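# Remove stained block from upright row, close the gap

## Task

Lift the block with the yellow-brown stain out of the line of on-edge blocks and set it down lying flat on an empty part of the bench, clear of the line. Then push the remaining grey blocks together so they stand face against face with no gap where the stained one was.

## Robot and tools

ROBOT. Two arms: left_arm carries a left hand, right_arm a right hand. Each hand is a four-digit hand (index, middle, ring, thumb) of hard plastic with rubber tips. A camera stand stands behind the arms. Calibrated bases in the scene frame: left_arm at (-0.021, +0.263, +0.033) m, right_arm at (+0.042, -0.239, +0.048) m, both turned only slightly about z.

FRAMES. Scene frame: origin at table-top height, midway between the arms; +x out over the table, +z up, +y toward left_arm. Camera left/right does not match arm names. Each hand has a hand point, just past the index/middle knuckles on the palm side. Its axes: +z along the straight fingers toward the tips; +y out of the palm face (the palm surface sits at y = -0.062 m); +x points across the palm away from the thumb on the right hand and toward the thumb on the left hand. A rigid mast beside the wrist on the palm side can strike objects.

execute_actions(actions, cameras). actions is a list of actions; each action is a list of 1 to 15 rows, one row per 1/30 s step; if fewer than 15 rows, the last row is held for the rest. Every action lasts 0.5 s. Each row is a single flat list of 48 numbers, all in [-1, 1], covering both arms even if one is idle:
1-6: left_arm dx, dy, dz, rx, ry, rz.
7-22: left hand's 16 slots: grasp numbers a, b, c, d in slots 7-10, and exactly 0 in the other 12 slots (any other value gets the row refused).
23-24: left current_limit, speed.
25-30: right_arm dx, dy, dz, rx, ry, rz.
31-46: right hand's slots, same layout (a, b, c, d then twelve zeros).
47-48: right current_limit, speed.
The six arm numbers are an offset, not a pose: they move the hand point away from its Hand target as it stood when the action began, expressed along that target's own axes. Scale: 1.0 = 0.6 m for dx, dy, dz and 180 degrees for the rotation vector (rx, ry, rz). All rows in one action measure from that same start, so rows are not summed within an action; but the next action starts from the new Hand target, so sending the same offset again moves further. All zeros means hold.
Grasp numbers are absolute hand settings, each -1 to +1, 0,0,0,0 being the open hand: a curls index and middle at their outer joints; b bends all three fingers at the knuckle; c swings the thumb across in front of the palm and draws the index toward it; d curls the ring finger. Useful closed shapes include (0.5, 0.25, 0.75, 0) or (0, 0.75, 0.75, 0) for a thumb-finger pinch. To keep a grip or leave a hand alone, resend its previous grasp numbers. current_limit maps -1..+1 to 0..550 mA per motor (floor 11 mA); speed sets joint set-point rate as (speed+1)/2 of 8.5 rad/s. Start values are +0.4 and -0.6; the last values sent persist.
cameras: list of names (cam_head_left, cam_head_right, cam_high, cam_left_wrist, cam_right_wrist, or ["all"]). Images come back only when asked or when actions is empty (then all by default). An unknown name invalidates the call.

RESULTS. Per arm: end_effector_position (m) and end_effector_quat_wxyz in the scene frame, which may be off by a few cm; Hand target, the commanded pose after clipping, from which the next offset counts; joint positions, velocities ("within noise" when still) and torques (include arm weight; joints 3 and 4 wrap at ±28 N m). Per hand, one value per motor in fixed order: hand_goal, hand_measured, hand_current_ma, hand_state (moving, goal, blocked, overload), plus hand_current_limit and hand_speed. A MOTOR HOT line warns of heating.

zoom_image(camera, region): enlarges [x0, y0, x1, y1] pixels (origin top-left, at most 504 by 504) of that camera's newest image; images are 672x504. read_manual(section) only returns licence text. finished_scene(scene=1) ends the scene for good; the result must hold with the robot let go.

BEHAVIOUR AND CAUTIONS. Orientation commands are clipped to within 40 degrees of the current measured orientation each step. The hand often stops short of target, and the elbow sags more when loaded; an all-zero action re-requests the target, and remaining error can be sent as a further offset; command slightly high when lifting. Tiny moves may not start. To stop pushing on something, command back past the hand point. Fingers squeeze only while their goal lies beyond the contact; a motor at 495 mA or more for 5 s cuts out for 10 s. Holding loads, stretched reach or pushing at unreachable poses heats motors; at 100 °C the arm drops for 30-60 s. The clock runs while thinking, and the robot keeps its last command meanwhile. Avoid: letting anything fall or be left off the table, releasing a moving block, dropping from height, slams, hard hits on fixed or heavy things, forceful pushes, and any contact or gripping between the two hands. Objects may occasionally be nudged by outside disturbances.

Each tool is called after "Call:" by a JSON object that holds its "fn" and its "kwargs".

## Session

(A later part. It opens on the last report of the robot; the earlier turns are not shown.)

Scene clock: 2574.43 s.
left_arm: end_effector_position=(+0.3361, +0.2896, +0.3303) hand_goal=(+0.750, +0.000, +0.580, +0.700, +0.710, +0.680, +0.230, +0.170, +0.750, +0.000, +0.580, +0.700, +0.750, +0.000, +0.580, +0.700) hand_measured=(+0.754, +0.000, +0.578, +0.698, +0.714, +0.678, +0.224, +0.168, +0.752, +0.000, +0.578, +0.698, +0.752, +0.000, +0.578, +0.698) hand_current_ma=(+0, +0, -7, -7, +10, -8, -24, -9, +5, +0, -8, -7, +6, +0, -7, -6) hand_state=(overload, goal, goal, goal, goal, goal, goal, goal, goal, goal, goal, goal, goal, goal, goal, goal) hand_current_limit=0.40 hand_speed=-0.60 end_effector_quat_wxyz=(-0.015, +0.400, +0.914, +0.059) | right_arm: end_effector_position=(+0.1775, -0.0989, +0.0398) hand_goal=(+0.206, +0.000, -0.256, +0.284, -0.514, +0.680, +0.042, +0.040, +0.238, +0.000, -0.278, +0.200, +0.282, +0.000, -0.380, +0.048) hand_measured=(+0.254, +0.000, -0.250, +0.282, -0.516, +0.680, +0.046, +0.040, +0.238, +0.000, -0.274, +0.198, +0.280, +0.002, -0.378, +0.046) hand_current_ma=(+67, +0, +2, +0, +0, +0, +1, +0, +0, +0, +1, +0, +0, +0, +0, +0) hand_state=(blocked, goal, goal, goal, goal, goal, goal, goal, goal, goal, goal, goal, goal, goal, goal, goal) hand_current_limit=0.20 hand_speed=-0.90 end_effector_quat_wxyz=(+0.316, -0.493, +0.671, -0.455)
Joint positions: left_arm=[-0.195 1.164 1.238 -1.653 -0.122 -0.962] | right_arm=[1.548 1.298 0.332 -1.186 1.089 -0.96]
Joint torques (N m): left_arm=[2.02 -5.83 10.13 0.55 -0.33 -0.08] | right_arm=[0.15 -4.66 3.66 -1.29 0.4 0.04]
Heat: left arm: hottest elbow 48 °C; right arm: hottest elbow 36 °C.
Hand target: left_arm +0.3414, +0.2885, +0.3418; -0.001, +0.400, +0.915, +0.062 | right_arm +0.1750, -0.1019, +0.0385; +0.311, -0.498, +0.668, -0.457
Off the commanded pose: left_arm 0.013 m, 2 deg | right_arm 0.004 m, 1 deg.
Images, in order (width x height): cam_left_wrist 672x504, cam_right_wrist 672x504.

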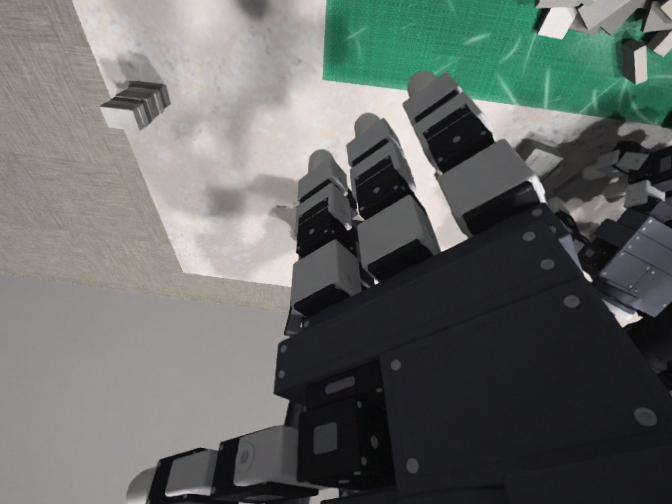

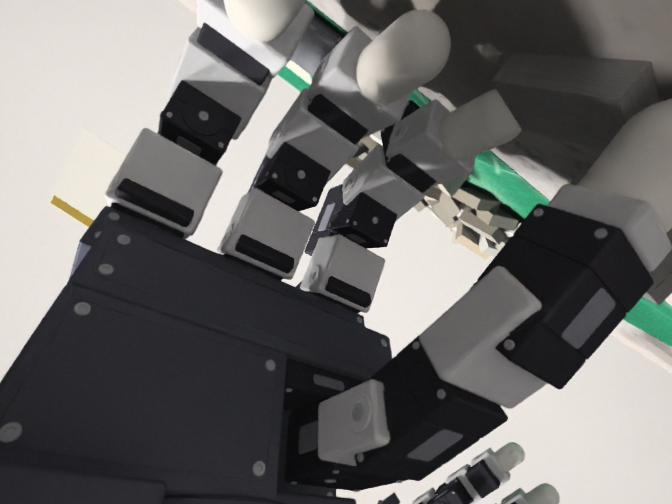

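Call:
{"fn": "execute_actions", "kwargs": {"actions": [[[0,0,0,0,0,0,0,0,0,0,0,0,0,0,0,0,0,0,0,0,0,0,0.4,-0.6,0,0,0,0,0,0,0.5,0.34,0.75,0.6,0,0,0,0,0,0,0,0,0,0,0,0,0.2,-0.9]]], "cameras": ["cam_right_wrist","cam_left_wrist"]}}

Call:
{"fn": "zoom_image", "kwargs": {"camera": "cam_right_wrist", "region": [450, 0, 672, 167]}}

Scene clock: 2581.10 s.
left_arm: end_effector_position=(+0.3361, +0.2896, +0.3303) hand_goal=(+0.750, +0.000, +0.580, +0.700, +0.710, +0.680, +0.230, +0.170, +0.750, +0.000, +0.580, +0.700, +0.750, +0.000, +0.580, +0.700) hand_measured=(+0.754, +0.000, +0.578, +0.698, +0.714, +0.678, +0.224, +0.168, +0.752, +0.000, +0.578, +0.698, +0.752, +0.000, +0.578, +0.698) hand_current_ma=(+0, +0, -7, -7, +10, -8, -24, -9, +5, +0, -8, -7, +6, +0, -7, -6) hand_state=(overload, goal, goal, goal, goal, goal, goal, goal, goal, goal, goal, goal, goal, goal, goal, goal) hand_current_limit=0.40 hand_speed=-0.60 end_effector_quat_wxyz=(-0.015, +0.400, +0.914, +0.059) | right_arm: end_effector_position=(+0.1780, -0.0988, +0.0403) hand_goal=(+0.138, +0.000, -0.240, +0.294, -0.514, +0.680, +0.042, +0.050, +0.150, +0.000, -0.288, +0.200, +0.208, +0.000, -0.380, +0.058) hand_measured=(+0.224, +0.000, -0.230, +0.288, -0.518, +0.680, +0.050, +0.054, +0.150, +0.000, -0.284, +0.198, +0.208, +0.002, -0.378, +0.056) hand_current_ma=(+179, +0, +4, -1, -1, +0, +5, +1, +0, +0, +1, +0, +0, +0, +0, +0) hand_state=(blocked, goal, goal, goal, goal, goal, goal, goal, goal, goal, goal, goal, goal, goal, goal, goal) hand_current_limit=0.20 hand_speed=-0.90 end_effector_quat_wxyz=(+0.317, -0.492, +0.671, -0.455)
Joint positions: left_arm=[-0.195 1.164 1.238 -1.653 -0.122 -0.962] | right_arm=[1.548 1.298 0.332 -1.187 1.092 -0.957]
Joint torques (N m): left_arm=[1.96 -5.83 10.14 0.54 -0.34 -0.08] | right_arm=[0.09 -4.54 3.63 -1.25 0.3 0.01]
Heat: left arm: hottest elbow 48 °C; right arm: hottest elbow 36 °C.
Hand target: left_arm +0.3414, +0.2885, +0.3418; -0.001, +0.400, +0.915, +0.062 | right_arm +0.1750, -0.1018, +0.0385; +0.311, -0.498, +0.668, -0.457
Off the commanded pose: left_arm 0.013 m, 2 deg | right_arm 0.005 m, 1 deg.
Images, in order (width x height): cam_left_wrist 672x504, cam_right_wrist 672x504.

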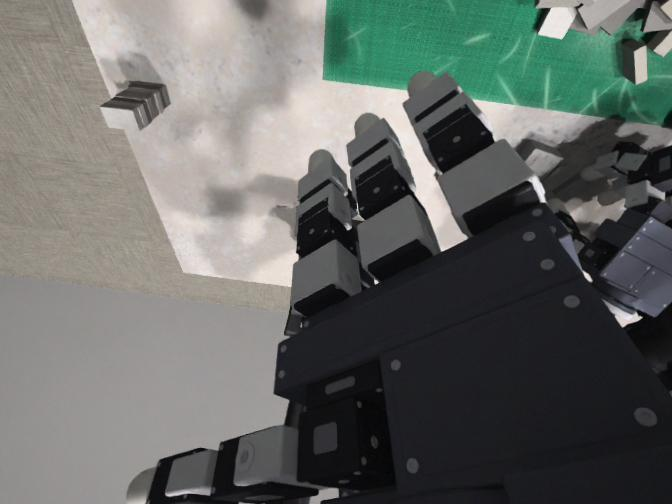

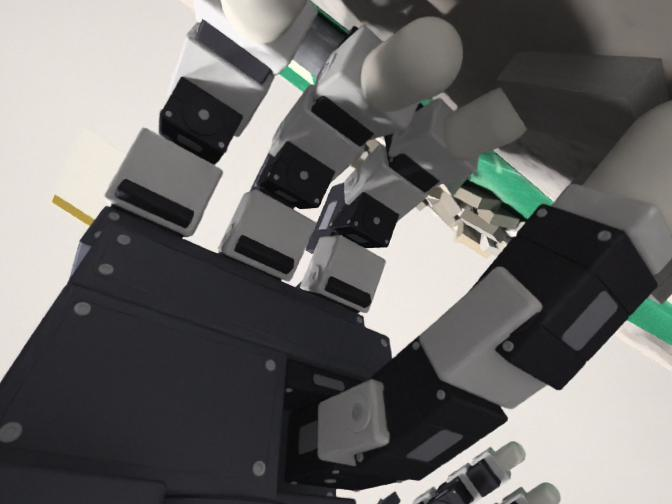

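Scaled by 2.270 from the camera's 672x504 image, which has a finer 960x720 frame.

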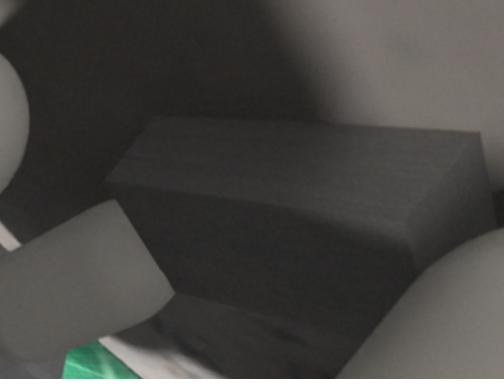

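Call:
{"fn": "execute_actions", "kwargs": {"actions": [[[0,0,0,0,0,0,0,0,0,0,0,0,0,0,0,0,0,0,0,0,0,0,0.4,-0.6,0.0005,-0.0122,-0.0053,0,0,0,0.5,0.34,0.75,0.6,0,0,0,0,0,0,0,0,0,0,0,0,0.2,-0.9]]], "cameras": ["cam_right_wrist","cam_left_wrist"]}}

Call:
{"fn": "zoom_image", "kwargs": {"camera": "cam_right_wrist", "region": [450, 0, 672, 167]}}

Scene clock: 2588.57 s.
left_arm: end_effector_position=(+0.3361, +0.2896, +0.3303) hand_goal=(+0.750, +0.000, +0.580, +0.700, +0.710, +0.680, +0.230, +0.170, +0.750, +0.000, +0.580, +0.700, +0.750, +0.000, +0.580, +0.700) hand_measured=(+0.754, +0.000, +0.578, +0.698, +0.714, +0.678, +0.224, +0.168, +0.752, +0.000, +0.578, +0.698, +0.752, +0.000, +0.578, +0.698) hand_current_ma=(+0, +0, -7, -7, +10, -8, -24, -9, +5, +0, -8, -7, +6, +0, -7, -6) hand_state=(overload, goal, goal, goal, goal, goal, goal, goal, goal, goal, goal, goal, goal, goal, goal, goal) hand_current_limit=0.40 hand_speed=-0.60 end_effector_quat_wxyz=(-0.015, +0.400, +0.914, +0.059) | right_arm: end_effector_position=(+0.1768, -0.1034, +0.0438) hand_goal=(+0.138, +0.000, -0.240, +0.294, -0.514, +0.680, +0.042, +0.050, +0.150, +0.000, -0.288, +0.200, +0.208, +0.000, -0.380, +0.058) hand_measured=(+0.194, +0.000, -0.220, +0.300, -0.518, +0.680, +0.064, +0.062, +0.150, +0.000, -0.284, +0.198, +0.208, +0.002, -0.378, +0.056) hand_current_ma=(+85, +0, +13, +2, -1, +0, +24, +8, +0, +0, +1, +0, +0, +0, +0, +0) hand_state=(blocked, goal, goal, goal, goal, goal, blocked, goal, goal, goal, goal, goal, goal, goal, goal, goal) hand_current_limit=0.20 hand_speed=-0.90 end_effector_quat_wxyz=(+0.311, -0.494, +0.670, -0.459)
Joint positions: left_arm=[-0.195 1.164 1.238 -1.653 -0.122 -0.962] | right_arm=[1.548 1.279 0.332 -1.22 1.085 -0.956]
Joint torques (N m): left_arm=[2.02 -5.83 10.13 0.55 -0.34 -0.07] | right_arm=[0.15 -5.83 4.41 -1.61 0.53 0]
Heat: left arm: hottest elbow 48 °C; right arm: hottest elbow 36 °C.
Hand target: left_arm +0.3414, +0.2885, +0.3418; -0.001, +0.400, +0.915, +0.062 | right_arm +0.1750, -0.1018, +0.0464; +0.311, -0.498, +0.668, -0.457
Off the commanded pose: left_arm 0.013 m, 2 deg | right_arm 0.004 m, 1 deg.
Images, in order (width x height): cam_left_wrist 672x504, cam_right_wrist 672x504.

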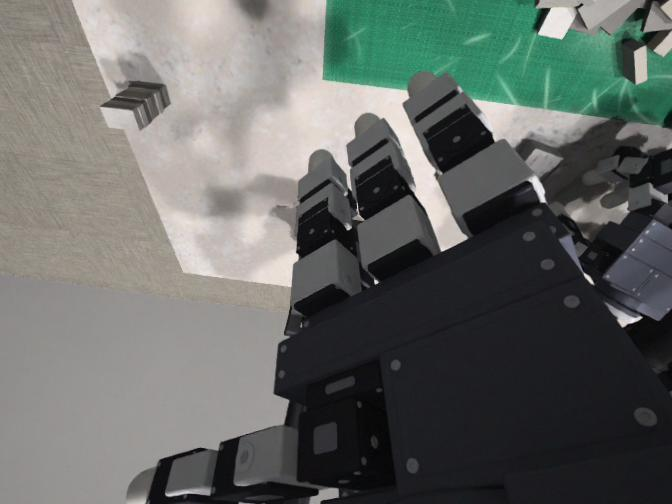

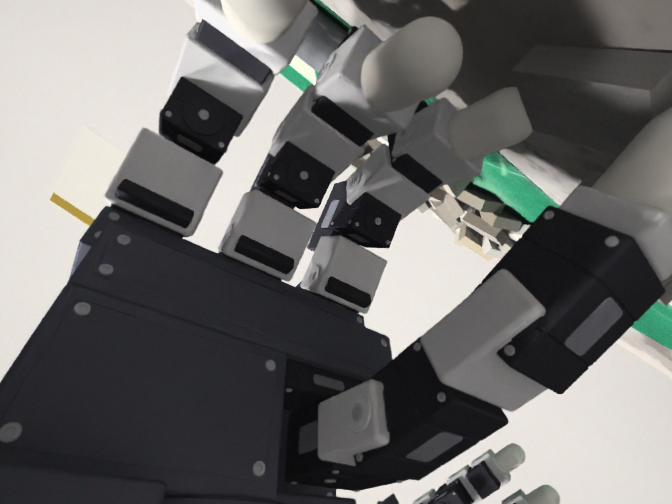

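Scaled by 2.270 from the camera's 672x504 image, which has a finer 960x720 frame.

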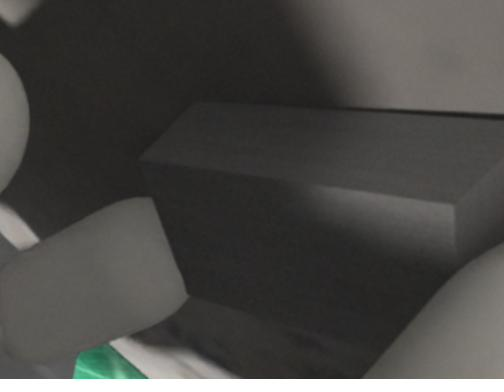

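Call:
{"fn": "execute_actions", "kwargs": {"actions": [[[0,0,0,0,0,0,0,0,0,0,0,0,0,0,0,0,0,0,0,0,0,0,0.4,-0.6,0.0005,-0.0122,-0.0053,0,0,0,0.5,0.36,0.75,0.6,0,0,0,0,0,0,0,0,0,0,0,0,0.2,-0.9]]], "cameras": ["cam_right_wrist","cam_left_wrist"]}}

Call:
{"fn": "zoom_image", "kwargs": {"camera": "cam_right_wrist", "region": [450, 0, 672, 167]}}

Scene clock: 2596.47 s.
left_arm: end_effector_position=(+0.3361, +0.2896, +0.3303) hand_goal=(+0.750, +0.000, +0.580, +0.700, +0.710, +0.680, +0.230, +0.170, +0.750, +0.000, +0.580, +0.700, +0.750, +0.000, +0.580, +0.700) hand_measured=(+0.754, +0.000, +0.578, +0.698, +0.714, +0.678, +0.224, +0.168, +0.752, +0.000, +0.578, +0.698, +0.752, +0.000, +0.578, +0.698) hand_current_ma=(+0, +0, -7, -7, +10, -8, -24, -9, +5, +0, -8, -7, +6, +0, -7, -6) hand_state=(overload, goal, goal, goal, goal, goal, goal, goal, goal, goal, goal, goal, goal, goal, goal, goal) hand_current_limit=0.40 hand_speed=-0.60 end_effector_quat_wxyz=(-0.015, +0.400, +0.914, +0.059) | right_arm: end_effector_position=(+0.1765, -0.1073, +0.0503) hand_goal=(+0.112, +0.000, -0.234, +0.298, -0.514, +0.680, +0.042, +0.054, +0.116, +0.000, -0.292, +0.200, +0.178, +0.000, -0.380, +0.062) hand_measured=(+0.176, +0.000, -0.212, +0.306, -0.518, +0.680, +0.068, +0.068, +0.116, +0.000, -0.286, +0.198, +0.178, +0.002, -0.378, +0.060) hand_current_ma=(+105, +0, +16, +2, -1, +0, +32, +11, +0, +0, +1, +0, +0, +0, +0, +0) hand_state=(blocked, goal, blocked, goal, goal, goal, blocked, goal, goal, goal, goal, goal, goal, goal, goal, goal) hand_current_limit=0.20 hand_speed=-0.90 end_effector_quat_wxyz=(+0.309, -0.495, +0.669, -0.460)
Joint positions: left_arm=[-0.195 1.164 1.238 -1.653 -0.122 -0.962] | right_arm=[1.548 1.244 0.332 -1.261 1.084 -0.956]
Joint torques (N m): left_arm=[2.08 -5.89 10.14 0.54 -0.34 -0.09] | right_arm=[0.15 -5.36 5.31 -1.62 0.53 -0.01]
Heat: left arm: hottest elbow 48 °C; right arm: hottest elbow 36 °C.
Hand target: left_arm +0.3414, +0.2885, +0.3418; -0.001, +0.400, +0.915, +0.062 | right_arm +0.1749, -0.1017, +0.0544; +0.311, -0.498, +0.668, -0.457
Off the commanded pose: left_arm 0.013 m, 2 deg | right_arm 0.007 m, 1 deg.
Images, in order (width x height): cam_left_wrist 672x504, cam_right_wrist 672x504.

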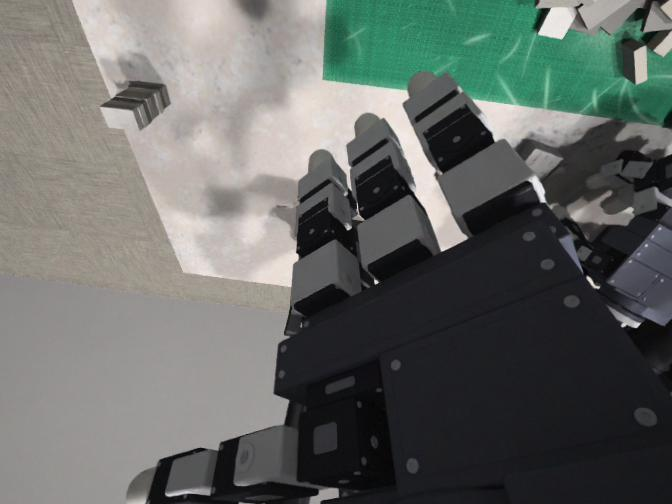

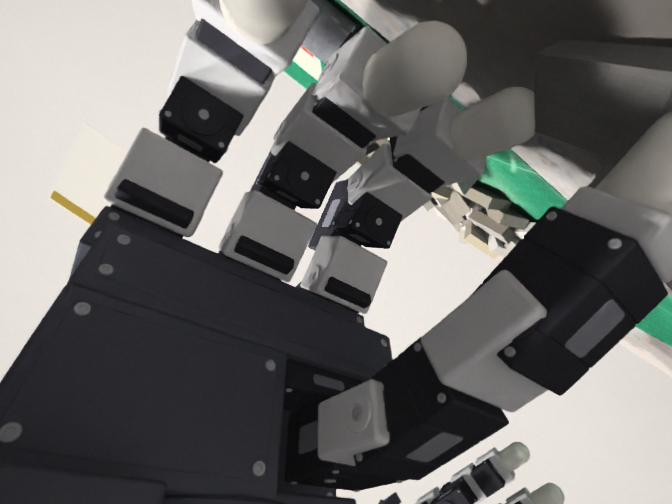

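Scaled by 2.270 from the camera's 672x504 image, which has a finer 960x720 frame.

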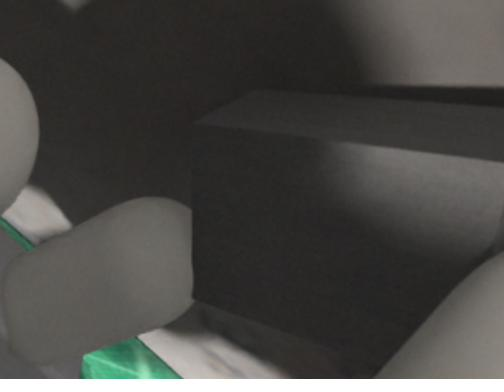

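Call:
{"fn": "execute_actions", "kwargs": {"actions": [[[0,0,0,0,0,0,0,0,0,0,0,0,0,0,0,0,0,0,0,0,0,0,0.4,-0.6,0.0005,-0.0152,-0.0066,0,0,0,0.5,0.37,0.75,0.6,0,0,0,0,0,0,0,0,0,0,0,0,0.2,-0.9]],[[0,0,0,0,0,0,0,0,0,0,0,0,0,0,0,0,0,0,0,0,0,0,0.4,-0.6,0.0005,-0.0152,-0.0066,0,0,0,0.5,0.37,0.75,0.6,0,0,0,0,0,0,0,0,0,0,0,0,0.2,-0.9]]], "cameras": ["cam_right_wrist","cam_left_wrist"]}}

Call:
{"fn": "zoom_image", "kwargs": {"camera": "cam_right_wrist", "region": [450, 0, 672, 167]}}

Call:
{"fn": "zoom_image", "kwargs": {"camera": "cam_left_wrist", "region": [530, 130, 630, 205]}}

Scene clock: 2607.33 s.
left_arm: end_effector_position=(+0.3361, +0.2896, +0.3303) hand_goal=(+0.750, +0.000, +0.580, +0.700, +0.710, +0.680, +0.230, +0.170, +0.750, +0.000, +0.580, +0.700, +0.750, +0.000, +0.580, +0.700) hand_measured=(+0.754, +0.000, +0.578, +0.698, +0.714, +0.678, +0.224, +0.168, +0.752, +0.000, +0.578, +0.698, +0.752, +0.000, +0.578, +0.698) hand_current_ma=(+0, +0, -7, -7, +10, -8, -24, -9, +5, +0, -8, -7, +6, +0, -7, -6) hand_state=(overload, goal, goal, goal, goal, goal, goal, goal, goal, goal, goal, goal, goal, goal, goal, goal) hand_current_limit=0.40 hand_speed=-0.60 end_effector_quat_wxyz=(-0.015, +0.400, +0.914, +0.059) | right_arm: end_effector_position=(+0.1762, -0.1126, +0.0676) hand_goal=(+0.098, +0.000, -0.232, +0.300, -0.514, +0.680, +0.042, +0.056, +0.098, +0.000, -0.294, +0.200, +0.162, +0.000, -0.380, +0.064) hand_measured=(+0.098, +0.000, -0.226, +0.304, -0.516, +0.680, +0.044, +0.058, +0.098, +0.000, -0.288, +0.198, +0.162, +0.002, -0.378, +0.062) hand_current_ma=(+0, +0, +2, +1, +0, +0, +0, +1, +0, +0, +1, +0, +0, +0, +0, +0) hand_state=(goal, goal, goal, goal, goal, goal, goal, goal, goal, goal, goal, goal, goal, goal, goal, goal) hand_current_limit=0.20 hand_speed=-0.90 end_effector_quat_wxyz=(+0.306, -0.498, +0.666, -0.464)
Joint positions: left_arm=[-0.195 1.164 1.238 -1.653 -0.122 -0.962] | right_arm=[1.548 1.168 0.345 -1.362 1.084 -0.956]
Joint torques (N m): left_arm=[2.08 -5.89 10.15 0.54 -0.33 -0.08] | right_arm=[0.15 -4.48 6.84 -1.58 0.51 0]
Heat: left arm: hottest elbow 48 °C; right arm: hottest elbow 36 °C.
Hand target: left_arm +0.3414, +0.2885, +0.3418; -0.001, +0.400, +0.915, +0.062 | right_arm +0.1747, -0.1016, +0.0743; +0.311, -0.498, +0.668, -0.458
Off the commanded pose: left_arm 0.013 m, 2 deg | right_arm 0.013 m, 1 deg.
Images, in order (width x height): cam_left_wrist 672x504, cam_right_wrist 672x504.

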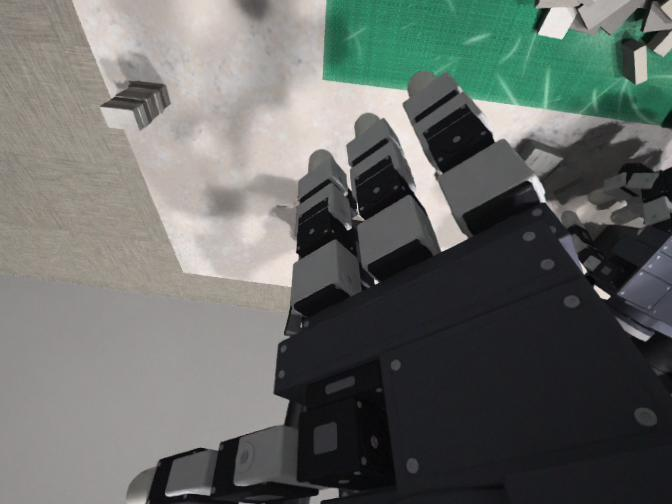

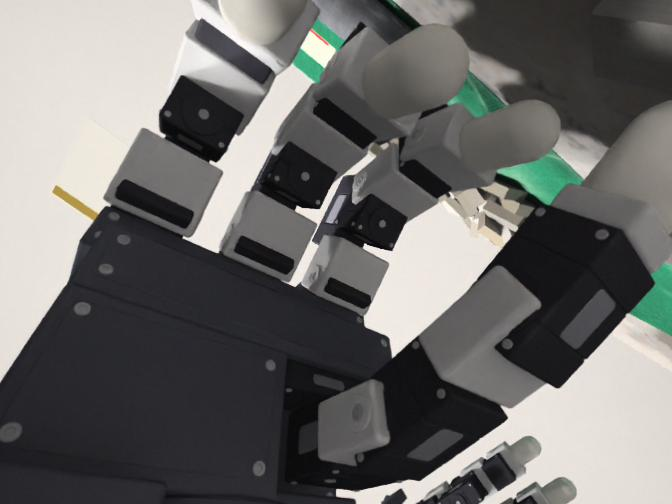

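Scaled by 2.270 from the camera's 672x504 image, which has a finer 960x720 frame.

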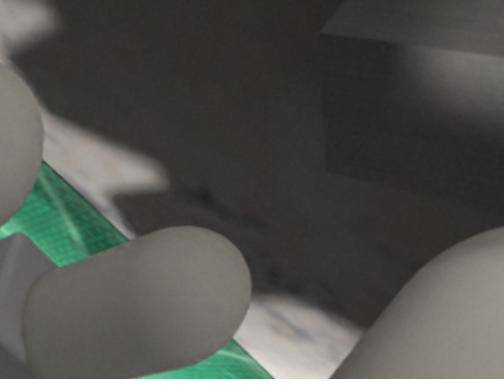

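Scaled by 5.040 from the camera's 672x504 image, which has a finer 960x720 frame.

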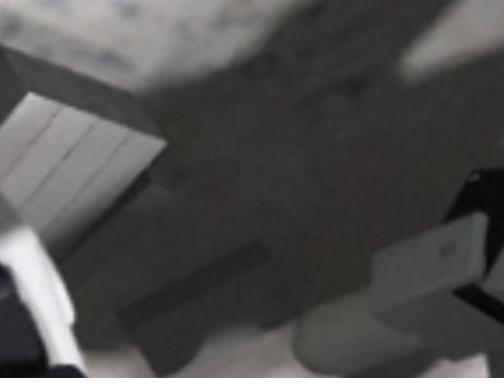

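Call:
{"fn": "execute_actions", "kwargs": {"actions": [[[0,0,0,0,0,0,0,0,0,0,0,0,0,0,0,0,0,0,0,0,0,0,0.4,-0.6,0.005,0.041,-0.0142,0,0,0,0.5,0.3,0.75,0.6,0,0,0,0,0,0,0,0,0,0,0,0,0.2,-0.8]]], "cameras": ["cam_right_wrist","cam_left_wrist"]}}

Call:
{"fn": "zoom_image", "kwargs": {"camera": "cam_right_wrist", "region": [450, 0, 672, 167]}}

Call:
{"fn": "zoom_image", "kwargs": {"camera": "cam_left_wrist", "region": [530, 130, 630, 205]}}

Scene clock: 2734.07 s.
left_arm: end_effector_position=(+0.3361, +0.2896, +0.3303) hand_goal=(+0.750, +0.000, +0.580, +0.700, +0.710, +0.680, +0.230, +0.170, +0.750, +0.000, +0.580, +0.700, +0.750, +0.000, +0.580, +0.700) hand_measured=(+0.754, +0.000, +0.578, +0.698, +0.714, +0.678, +0.224, +0.168, +0.752, +0.000, +0.578, +0.698, +0.752, +0.000, +0.578, +0.698) hand_current_ma=(+0, +0, -7, -7, +10, -8, -24, -9, +5, +0, -8, -7, +6, +0, -7, -6) hand_state=(overload, goal, goal, goal, goal, goal, goal, goal, goal, goal, goal, goal, goal, goal, goal, goal) hand_current_limit=0.40 hand_speed=-0.60 end_effector_quat_wxyz=(-0.015, +0.400, +0.914, +0.059) | right_arm: end_effector_position=(+0.1581, -0.1062, +0.0518) hand_goal=(+0.192, +0.000, -0.252, +0.286, -0.514, +0.680, +0.042, +0.042, +0.220, +0.000, -0.280, +0.200, +0.268, +0.000, -0.380, +0.050) hand_measured=(+0.184, +0.000, -0.246, +0.290, -0.516, +0.680, +0.042, +0.044, +0.212, +0.000, -0.282, +0.198, +0.258, +0.002, -0.378, +0.054) hand_current_ma=(-3, +0, +1, +1, +0, +0, +0, +1, -3, +0, +0, +0, -5, +0, +0, +1) hand_state=(goal, goal, goal, goal, goal, goal, goal, goal, goal, goal, goal, goal, goal, goal, goal, goal) hand_current_limit=0.20 hand_speed=-0.80 end_effector_quat_wxyz=(+0.310, -0.501, +0.665, -0.458)
Joint positions: left_arm=[-0.195 1.164 1.238 -1.653 -0.122 -0.962] | right_arm=[1.665 1.289 0.347 -1.372 1.017 -0.796]
Joint torques (N m): left_arm=[1.96 -5.95 10.14 0.55 -0.34 -0.08] | right_arm=[-0.21 -4.25 5.24 -1.84 0.39 0.13]
Heat: left arm: hottest elbow 48 °C; right arm: hottest elbow 39 °C.
Hand target: left_arm +0.3414, +0.2885, +0.3418; -0.001, +0.400, +0.915, +0.062 | right_arm +0.1570, -0.0998, +0.0551; +0.311, -0.498, +0.668, -0.458
Off the commanded pose: left_arm 0.013 m, 2 deg | right_arm 0.007 m, 0 deg.
Images, in order (width x height): cam_left_wrist 672x504, cam_right_wrist 672x504.

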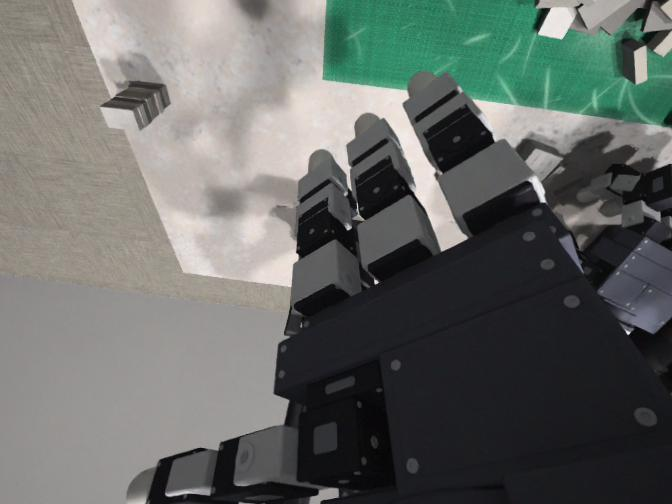

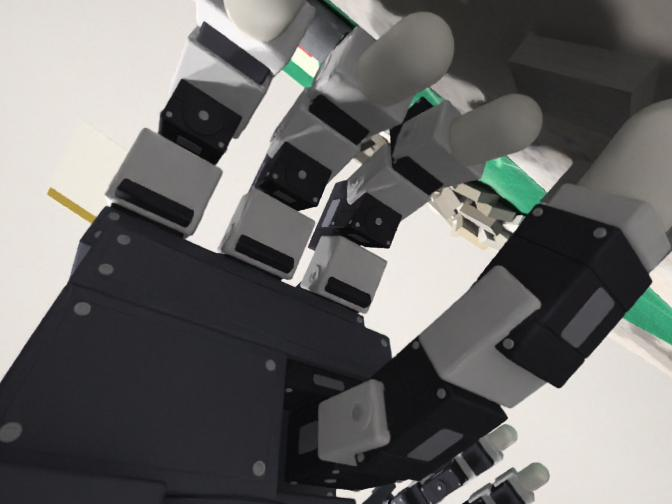

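Scaled by 2.270 from the camera's 672x504 image, which has a finer 960x720 frame.

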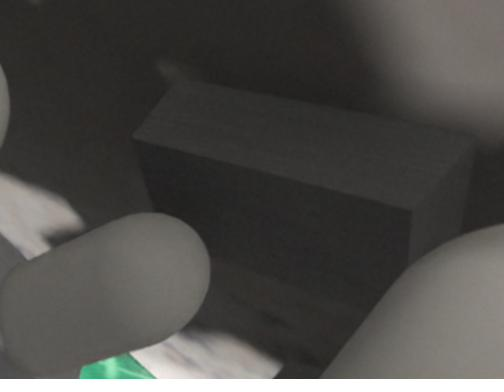

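Scaled by 5.040 from the camera's 672x504 image, which has a finer 960x720 frame.

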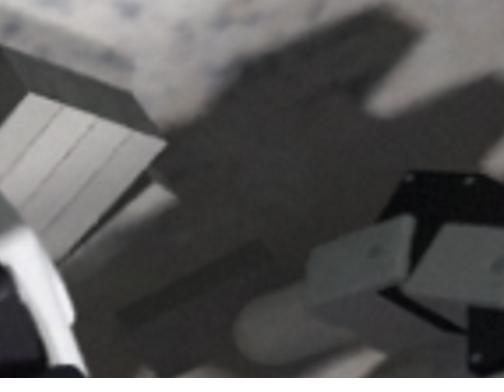

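Call:
{"fn": "execute_actions", "kwargs": {"actions": [[[0,0,0,0,0,0,0,0,0,0,0,0,0,0,0,0,0,0,0,0,0,0,0.4,-0.6,-0.0008,0.0131,0.0054,0,0,0,0.5,0.3,0.75,0.6,0,0,0,0,0,0,0,0,0,0,0,0,0.2,-0.8]],[[0,0,0,0,0,0,0,0,0,0,0,0,0,0,0,0,0,0,0,0,0,0,0.4,-0.6,-0.0164,-0.0082,0.0173,0,0,0,0.5,0.3,0.75,0.6,0,0,0,0,0,0,0,0,0,0,0,0,0.2,-0.8]]], "cameras": ["cam_right_wrist","cam_left_wrist"]}}

Call:
{"fn": "zoom_image", "kwargs": {"camera": "cam_right_wrist", "region": [450, 0, 672, 167]}}

Call:
{"fn": "zoom_image", "kwargs": {"camera": "cam_left_wrist", "region": [530, 130, 630, 205]}}

Scene clock: 2755.83 s.
left_arm: end_effector_position=(+0.3361, +0.2896, +0.3303) hand_goal=(+0.750, +0.000, +0.580, +0.700, +0.710, +0.680, +0.230, +0.170, +0.750, +0.000, +0.580, +0.700, +0.750, +0.000, +0.580, +0.700) hand_measured=(+0.754, +0.000, +0.578, +0.698, +0.714, +0.678, +0.224, +0.168, +0.752, +0.000, +0.578, +0.698, +0.752, +0.000, +0.578, +0.698) hand_current_ma=(+0, +0, -7, -7, +10, -8, -24, -9, +5, +0, -8, -7, +6, +0, -7, -6) hand_state=(overload, goal, goal, goal, goal, goal, goal, goal, goal, goal, goal, goal, goal, goal, goal, goal) hand_current_limit=0.40 hand_speed=-0.60 end_effector_quat_wxyz=(-0.015, +0.400, +0.914, +0.059) | right_arm: end_effector_position=(+0.1713, -0.1009, +0.0465) hand_goal=(+0.192, +0.000, -0.252, +0.286, -0.514, +0.680, +0.042, +0.042, +0.220, +0.000, -0.280, +0.200, +0.268, +0.000, -0.380, +0.050) hand_measured=(+0.184, +0.000, -0.268, +0.276, -0.516, +0.680, +0.042, +0.044, +0.212, +0.000, -0.282, +0.198, +0.260, +0.002, -0.378, +0.054) hand_current_ma=(-3, +0, -9, -4, +0, +0, +0, +0, -3, +0, +0, +0, -4, +0, +0, +1) hand_state=(goal, goal, goal, goal, goal, goal, goal, goal, goal, goal, goal, goal, goal, goal, goal, goal) hand_current_limit=0.20 hand_speed=-0.80 end_effector_quat_wxyz=(+0.312, -0.498, +0.662, -0.465)
Joint positions: left_arm=[-0.195 1.164 1.238 -1.653 -0.122 -0.962] | right_arm=[1.592 1.313 0.35 -1.282 1.072 -0.887]
Joint torques (N m): left_arm=[2.14 -5.77 10.14 0.55 -0.34 -0.08] | right_arm=[-0.91 -5.77 4.62 -0.62 0.4 -0.25]
Heat: left arm: hottest elbow 48 °C; right arm: hottest elbow 38 °C.
Hand target: left_arm +0.3414, +0.2885, +0.3418; -0.001, +0.400, +0.915, +0.062 | right_arm +0.1710, -0.0939, +0.0467; +0.311, -0.498, +0.668, -0.458
Off the commanded pose: left_arm 0.013 m, 2 deg | right_arm 0.007 m, 1 deg.
Images, in order (width x height): cam_left_wrist 672x504, cam_right_wrist 672x504.

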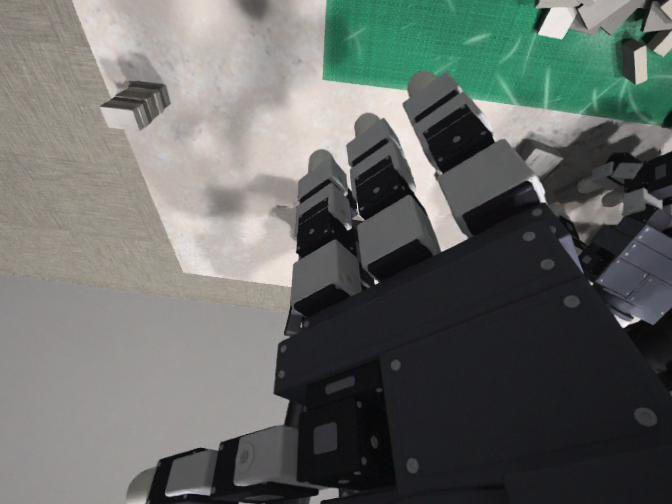

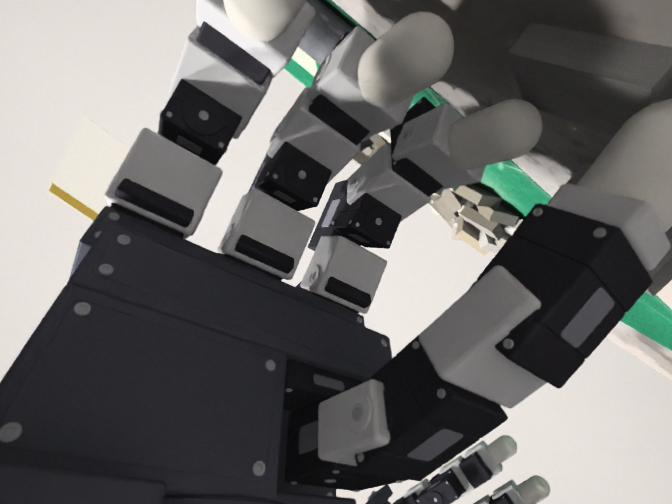

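Scaled by 2.270 from the camera's 672x504 image, which has a finer 960x720 frame.

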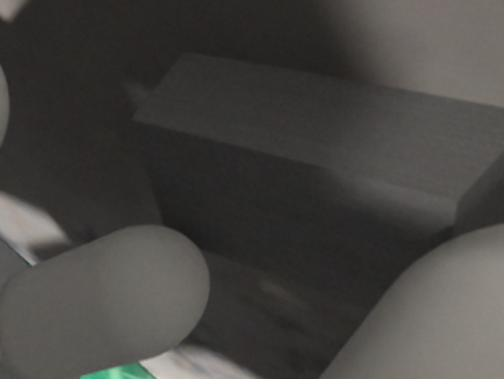

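Scaled by 5.040 from the camera's 672x504 image, which has a finer 960x720 frame.

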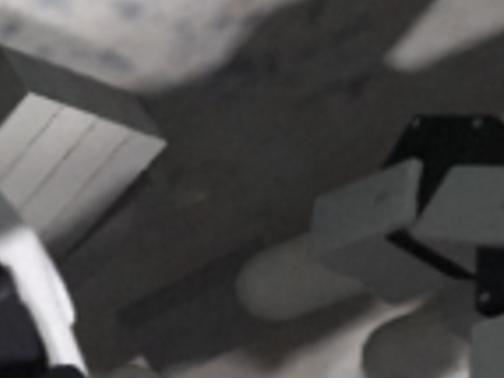

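Call:
{"fn": "execute_actions", "kwargs": {"actions": [[[0,0,0,0,0,0,0,0,0,0,0,0,0,0,0,0,0,0,0,0,0,0,0.4,-0.6,-0.015,-0.0393,0.0043,0,0,0,0.5,0,0.75,0.6,0,0,0,0,0,0,0,0,0,0,0,0,0.2,-0.7]],[[0,0,0,0,0,0,0,0,0,0,0,0,0,0,0,0,0,0,0,0,0,0,0.4,-0.6,-0.0232,-0.009,0.0185,0,0,0,0.5,0,0.75,0.6,0,0,0,0,0,0,0,0,0,0,0,0,0.2,-0.7]],[[0,0,0,0,0,0,0,0,0,0,0,0,0,0,0,0,0,0,0,0,0,0,0.4,-0.6,-0.0014,0.0276,0.0117,0,0,0,0.5,0,0.75,0.6,0,0,0,0,0,0,0,0,0,0,0,0,0.2,-0.7]]], "cameras": ["cam_right_wrist","cam_left_wrist"]}}

Call:
{"fn": "zoom_image", "kwargs": {"camera": "cam_left_wrist", "region": [530, 130, 630, 205]}}

Call:
{"fn": "zoom_image", "kwargs": {"camera": "cam_right_wrist", "region": [450, 0, 672, 167]}}

Scene clock: 2872.70 s.
left_arm: end_effector_position=(+0.3361, +0.2896, +0.3303) hand_goal=(+0.750, +0.000, +0.580, +0.700, +0.710, +0.680, +0.230, +0.170, +0.750, +0.000, +0.580, +0.700, +0.750, +0.000, +0.580, +0.700) hand_measured=(+0.754, +0.000, +0.578, +0.698, +0.714, +0.678, +0.224, +0.168, +0.752, +0.000, +0.578, +0.698, +0.752, +0.000, +0.578, +0.698) hand_current_ma=(+0, +0, -7, -7, +10, -8, -24, -9, +5, +0, -8, -7, +6, +0, -7, -6) hand_state=(overload, goal, goal, goal, goal, goal, goal, goal, goal, goal, goal, goal, goal, goal, goal, goal) hand_current_limit=0.40 hand_speed=-0.60 end_effector_quat_wxyz=(-0.015, +0.400, +0.914, +0.059) | right_arm: end_effector_position=(+0.2002, -0.0757, +0.0523) hand_goal=(+0.598, +0.000, -0.342, +0.226, -0.514, +0.680, +0.042, -0.018, +0.746, +0.000, -0.220, +0.200, +0.718, +0.000, -0.380, -0.010) hand_measured=(+0.586, +0.000, -0.338, +0.230, -0.516, +0.680, +0.042, -0.016, +0.732, +0.000, -0.222, +0.198, +0.702, +0.002, -0.378, -0.006) hand_current_ma=(-7, +0, +1, +1, +0, +0, +0, +1, -9, +0, +0, +0, -10, +0, +0, +1) hand_state=(goal, goal, goal, goal, goal, goal, goal, goal, goal, goal, goal, goal, goal, goal, goal, goal) hand_current_limit=0.20 hand_speed=-0.70 end_effector_quat_wxyz=(+0.317, -0.498, +0.667, -0.455)
Joint positions: left_arm=[-0.195 1.164 1.238 -1.653 -0.122 -0.962] | right_arm=[1.433 1.249 0.378 -1.057 1.147 -1.215]
Joint torques (N m): left_arm=[2.08 -5.83 10.14 0.53 -0.34 -0.08] | right_arm=[-1.2 -4.78 4.6 -0.24 0.73 -0.08]
Heat: left arm: hottest elbow 48 °C; right arm: hottest elbow 37 °C.
Hand target: left_arm +0.3414, +0.2885, +0.3418; -0.001, +0.400, +0.915, +0.062 | right_arm +0.2011, -0.0784, +0.0492; +0.311, -0.498, +0.668, -0.457
Off the commanded pose: left_arm 0.013 m, 2 deg | right_arm 0.004 m, 1 deg.
Images, in order (width x height): cam_left_wrist 672x504, cam_right_wrist 672x504.

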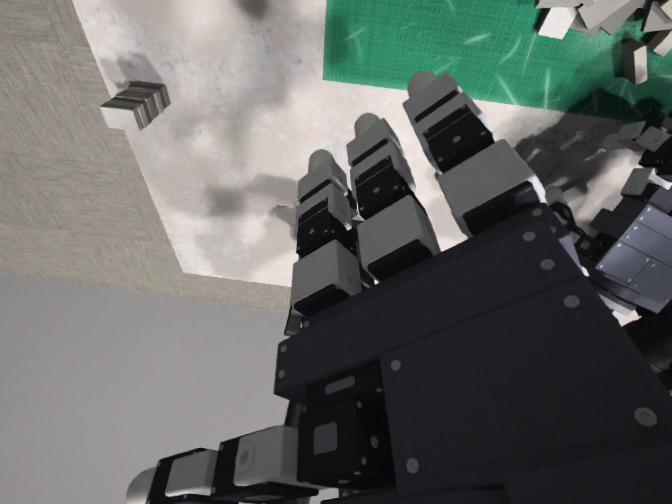

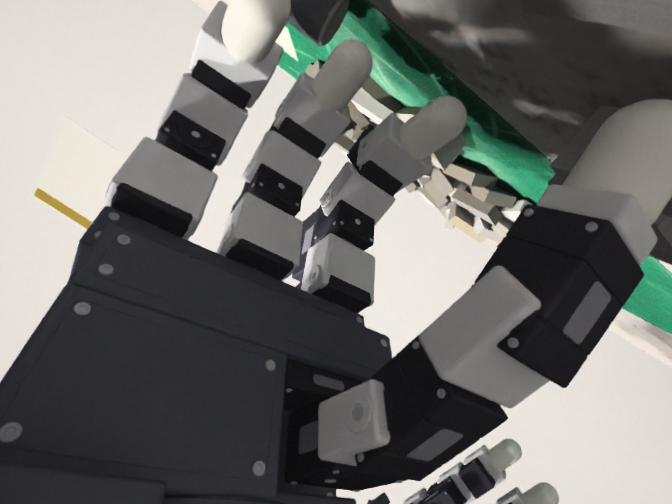

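Scaled by 5.040 from the camera's 672x504 image, which has a finer 960x720 frame.

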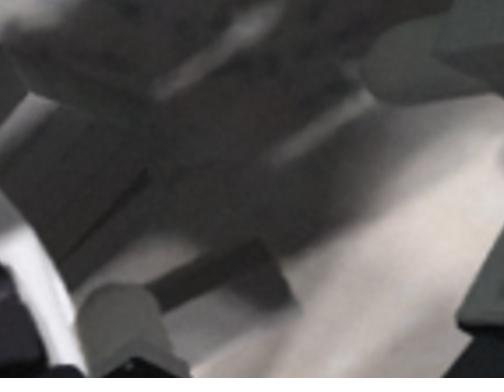

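Scaled by 2.270 from the camera's 672x504 image, which has a finer 960x720 frame.

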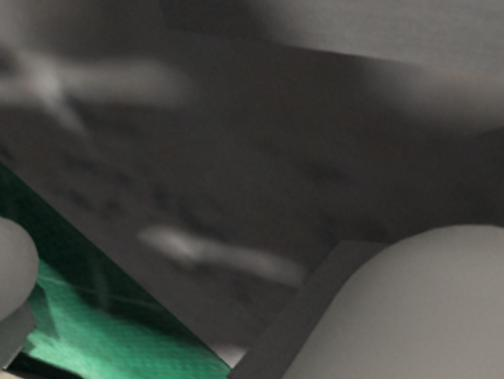

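Call:
{"fn": "execute_actions", "kwargs": {"actions": [[[0,0,0,0,0,0,0,0,0,0,0,0,0,0,0,0,0,0,0,0,0,0,0.4,-0.6,-0.001,0.0202,0.0085,0,0,0,0.5,0,0.75,0.6,0,0,0,0,0,0,0,0,0,0,0,0,0.2,-0.7]],[[0,0,0,0,0,0,0,0,0,0,0,0,0,0,0,0,0,0,0,0,0,0,0.4,-0.6,0.021,0.001,0,0,0,0,0.5,0,0.75,0.6,0,0,0,0,0,0,0,0,0,0,0,0,0.2,-0.7]],[[0,0,0,0,0,0,0,0,0,0,0,0,0,0,0,0,0,0,0,0,0,0,0.4,-0.6,0.021,0.001,0,0,0,0,0.5,0,0.75,0.6,0,0,0,0,0,0,0,0,0,0,0,0,0.2,-0.7]]], "cameras": ["cam_right_wrist","cam_left_wrist"]}}

Call:
{"fn": "zoom_image", "kwargs": {"camera": "cam_left_wrist", "region": [530, 130, 630, 205]}}

Call:
{"fn": "zoom_image", "kwargs": {"camera": "cam_right_wrist", "region": [450, 0, 672, 167]}}

Scene clock: 2889.27 s.
left_arm: end_effector_position=(+0.3361, +0.2896, +0.3303) hand_goal=(+0.750, +0.000, +0.580, +0.700, +0.710, +0.680, +0.230, +0.170, +0.750, +0.000, +0.580, +0.700, +0.750, +0.000, +0.580, +0.700) hand_measured=(+0.754, +0.000, +0.578, +0.698, +0.714, +0.678, +0.224, +0.168, +0.752, +0.000, +0.578, +0.698, +0.752, +0.000, +0.578, +0.698) hand_current_ma=(+0, +0, -7, -7, +10, -8, -24, -9, +5, +0, -8, -7, +6, +0, -7, -6) hand_state=(overload, goal, goal, goal, goal, goal, goal, goal, goal, goal, goal, goal, goal, goal, goal, goal) hand_current_limit=0.40 hand_speed=-0.60 end_effector_quat_wxyz=(-0.015, +0.400, +0.914, +0.059) | right_arm: end_effector_position=(+0.1965, -0.0951, +0.0375) hand_goal=(+0.598, +0.000, -0.342, +0.226, -0.514, +0.680, +0.042, -0.018, +0.746, +0.000, -0.220, +0.200, +0.718, +0.000, -0.380, -0.010) hand_measured=(+0.586, +0.000, -0.338, +0.228, -0.494, +0.686, +0.046, -0.016, +0.732, +0.000, -0.222, +0.198, +0.704, +0.002, -0.378, -0.006) hand_current_ma=(-6, +0, +1, +1, +14, +2, +1, +0, -8, +0, +0, +0, -9, +0, +0, +1) hand_state=(goal, goal, goal, goal, goal, goal, goal, goal, goal, goal, goal, goal, goal, goal, goal, goal) hand_current_limit=0.20 hand_speed=-0.70 end_effector_quat_wxyz=(+0.318, -0.491, +0.673, -0.453)
Joint positions: left_arm=[-0.195 1.164 1.238 -1.653 -0.122 -0.962] | right_arm=[1.436 1.251 0.315 -1.01 1.141 -1.18]
Joint torques (N m): left_arm=[2.08 -5.83 10.13 0.54 -0.33 -0.08] | right_arm=[0.15 -5.13 3.62 -1.33 0.64 0.04]
Heat: left arm: hottest elbow 48 °C; right arm: hottest elbow 37 °C.
Hand target: left_arm +0.3414, +0.2885, +0.3418; -0.001, +0.400, +0.915, +0.062 | right_arm +0.1928, -0.1024, +0.0359; +0.311, -0.498, +0.668, -0.458
Off the commanded pose: left_arm 0.013 m, 2 deg | right_arm 0.008 m, 1 deg.
Images, in order (width x height): cam_left_wrist 672x504, cam_right_wrist 672x504.

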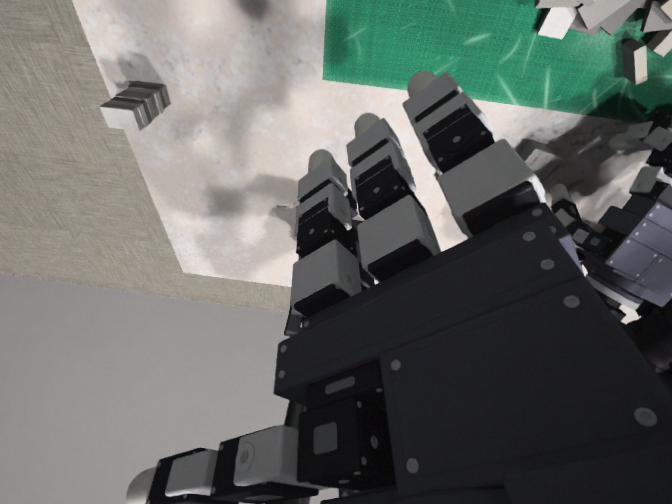

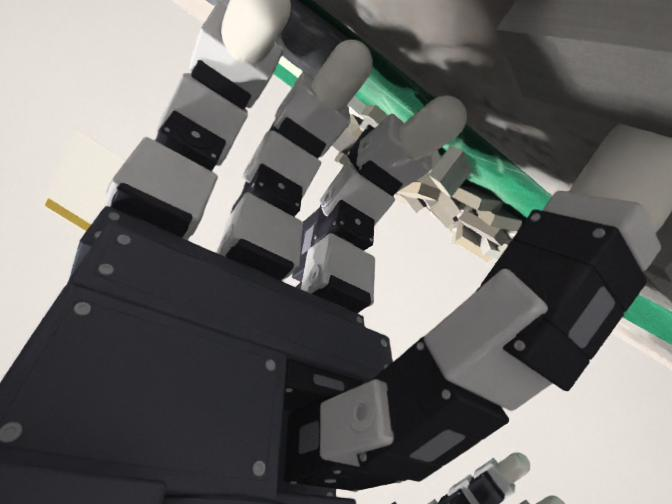

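Scaled by 5.040 from the camera's 672x504 image, which has a finer 960x720 frame.

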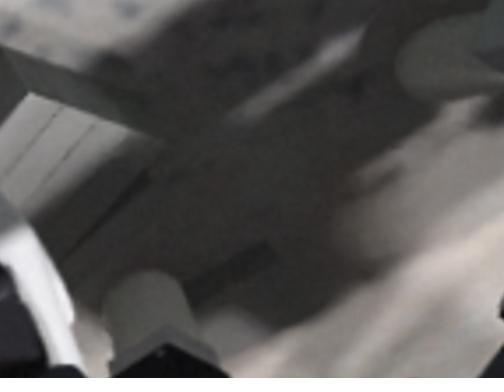

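Scaled by 2.270 from the camera's 672x504 image, which has a finer 960x720 frame.

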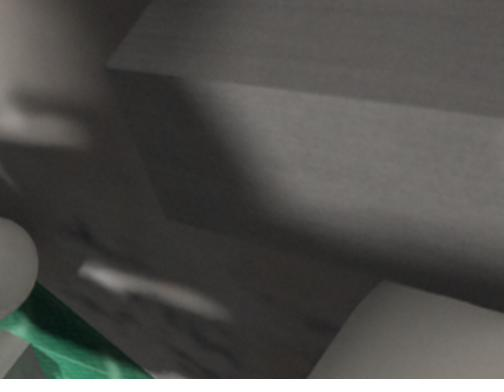

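Call:
{"fn": "execute_actions", "kwargs": {"actions": [[[0,0,0,0,0,0,0,0,0,0,0,0,0,0,0,0,0,0,0,0,0,0,0.4,-0.6,0.0205,0.0022,-0.003,0,0,0,0.5,0,0.75,0.6,0,0,0,0,0,0,0,0,0,0,0,0,0.2,-0.7]]], "cameras": ["cam_right_wrist","cam_left_wrist"]}}

Call:
{"fn": "zoom_image", "kwargs": {"camera": "cam_left_wrist", "region": [530, 130, 630, 205]}}

Call:
{"fn": "zoom_image", "kwargs": {"camera": "cam_right_wrist", "region": [450, 0, 672, 167]}}

Scene clock: 2903.00 s.
left_arm: end_effector_position=(+0.3361, +0.2896, +0.3303) hand_goal=(+0.750, +0.000, +0.580, +0.700, +0.710, +0.680, +0.230, +0.170, +0.750, +0.000, +0.580, +0.700, +0.750, +0.000, +0.580, +0.700) hand_measured=(+0.754, +0.000, +0.578, +0.698, +0.714, +0.678, +0.224, +0.168, +0.752, +0.000, +0.578, +0.698, +0.752, +0.000, +0.578, +0.698) hand_current_ma=(+0, +0, -7, -7, +10, -8, -24, -9, +5, +0, -8, -7, +6, +0, -7, -6) hand_state=(overload, goal, goal, goal, goal, goal, goal, goal, goal, goal, goal, goal, goal, goal, goal, goal) hand_current_limit=0.40 hand_speed=-0.60 end_effector_quat_wxyz=(-0.015, +0.400, +0.914, +0.059) | right_arm: end_effector_position=(+0.1901, -0.1064, +0.0373) hand_goal=(+0.598, +0.000, -0.342, +0.226, -0.514, +0.680, +0.042, -0.018, +0.746, +0.000, -0.220, +0.200, +0.718, +0.000, -0.380, -0.010) hand_measured=(+0.586, +0.000, -0.338, +0.228, -0.492, +0.688, +0.046, -0.016, +0.732, +0.000, -0.222, +0.198, +0.704, +0.002, -0.378, -0.006) hand_current_ma=(-6, +0, +1, +1, +16, +3, +1, +0, -8, +0, +0, +0, -9, +0, +0, +1) hand_state=(goal, goal, goal, goal, blocked, goal, goal, goal, goal, goal, goal, goal, goal, goal, goal, goal) hand_current_limit=0.20 hand_speed=-0.70 end_effector_quat_wxyz=(+0.317, -0.491, +0.673, -0.452)
Joint positions: left_arm=[-0.195 1.164 1.238 -1.653 -0.122 -0.962] | right_arm=[1.464 1.229 0.292 -1.061 1.129 -1.123]
Joint torques (N m): left_arm=[2.08 -5.77 10.15 0.53 -0.33 -0.08] | right_arm=[0.15 -4.37 3.6 -1.42 0.63 0.07]
Heat: left arm: hottest elbow 48 °C; right arm: hottest elbow 36 °C.
Hand target: left_arm +0.3414, +0.2885, +0.3418; -0.001, +0.400, +0.915, +0.062 | right_arm +0.1870, -0.1134, +0.0359; +0.311, -0.498, +0.668, -0.457
Off the commanded pose: left_arm 0.013 m, 2 deg | right_arm 0.008 m, 1 deg.
Images, in order (width x height): cam_left_wrist 672x504, cam_right_wrist 672x504.

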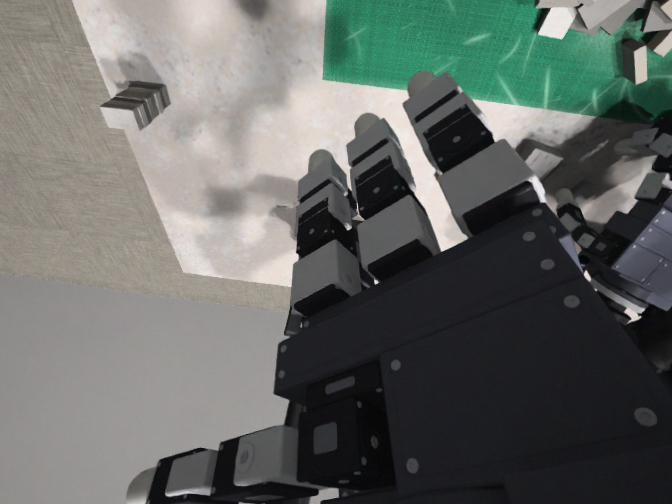

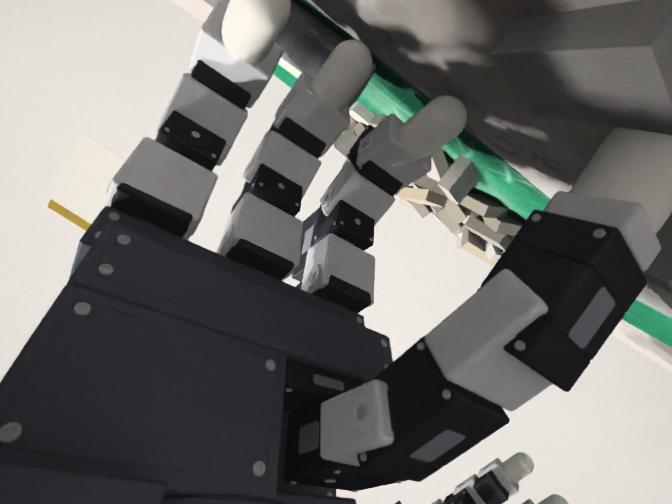

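Scaled by 5.040 from the camera's 672x504 image, which has a finer 960x720 frame.

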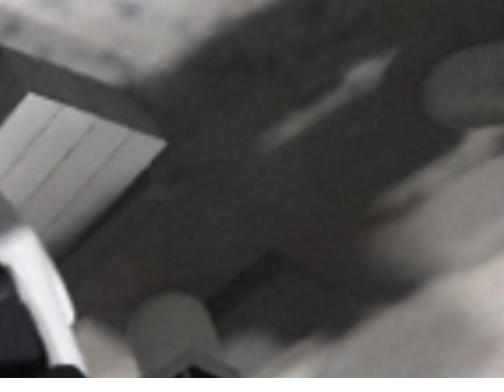

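Scaled by 2.270 from the camera's 672x504 image, which has a finer 960x720 frame.

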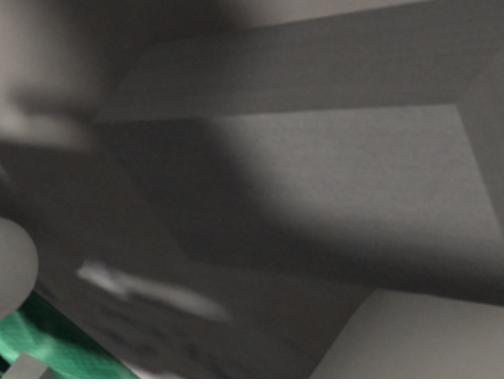

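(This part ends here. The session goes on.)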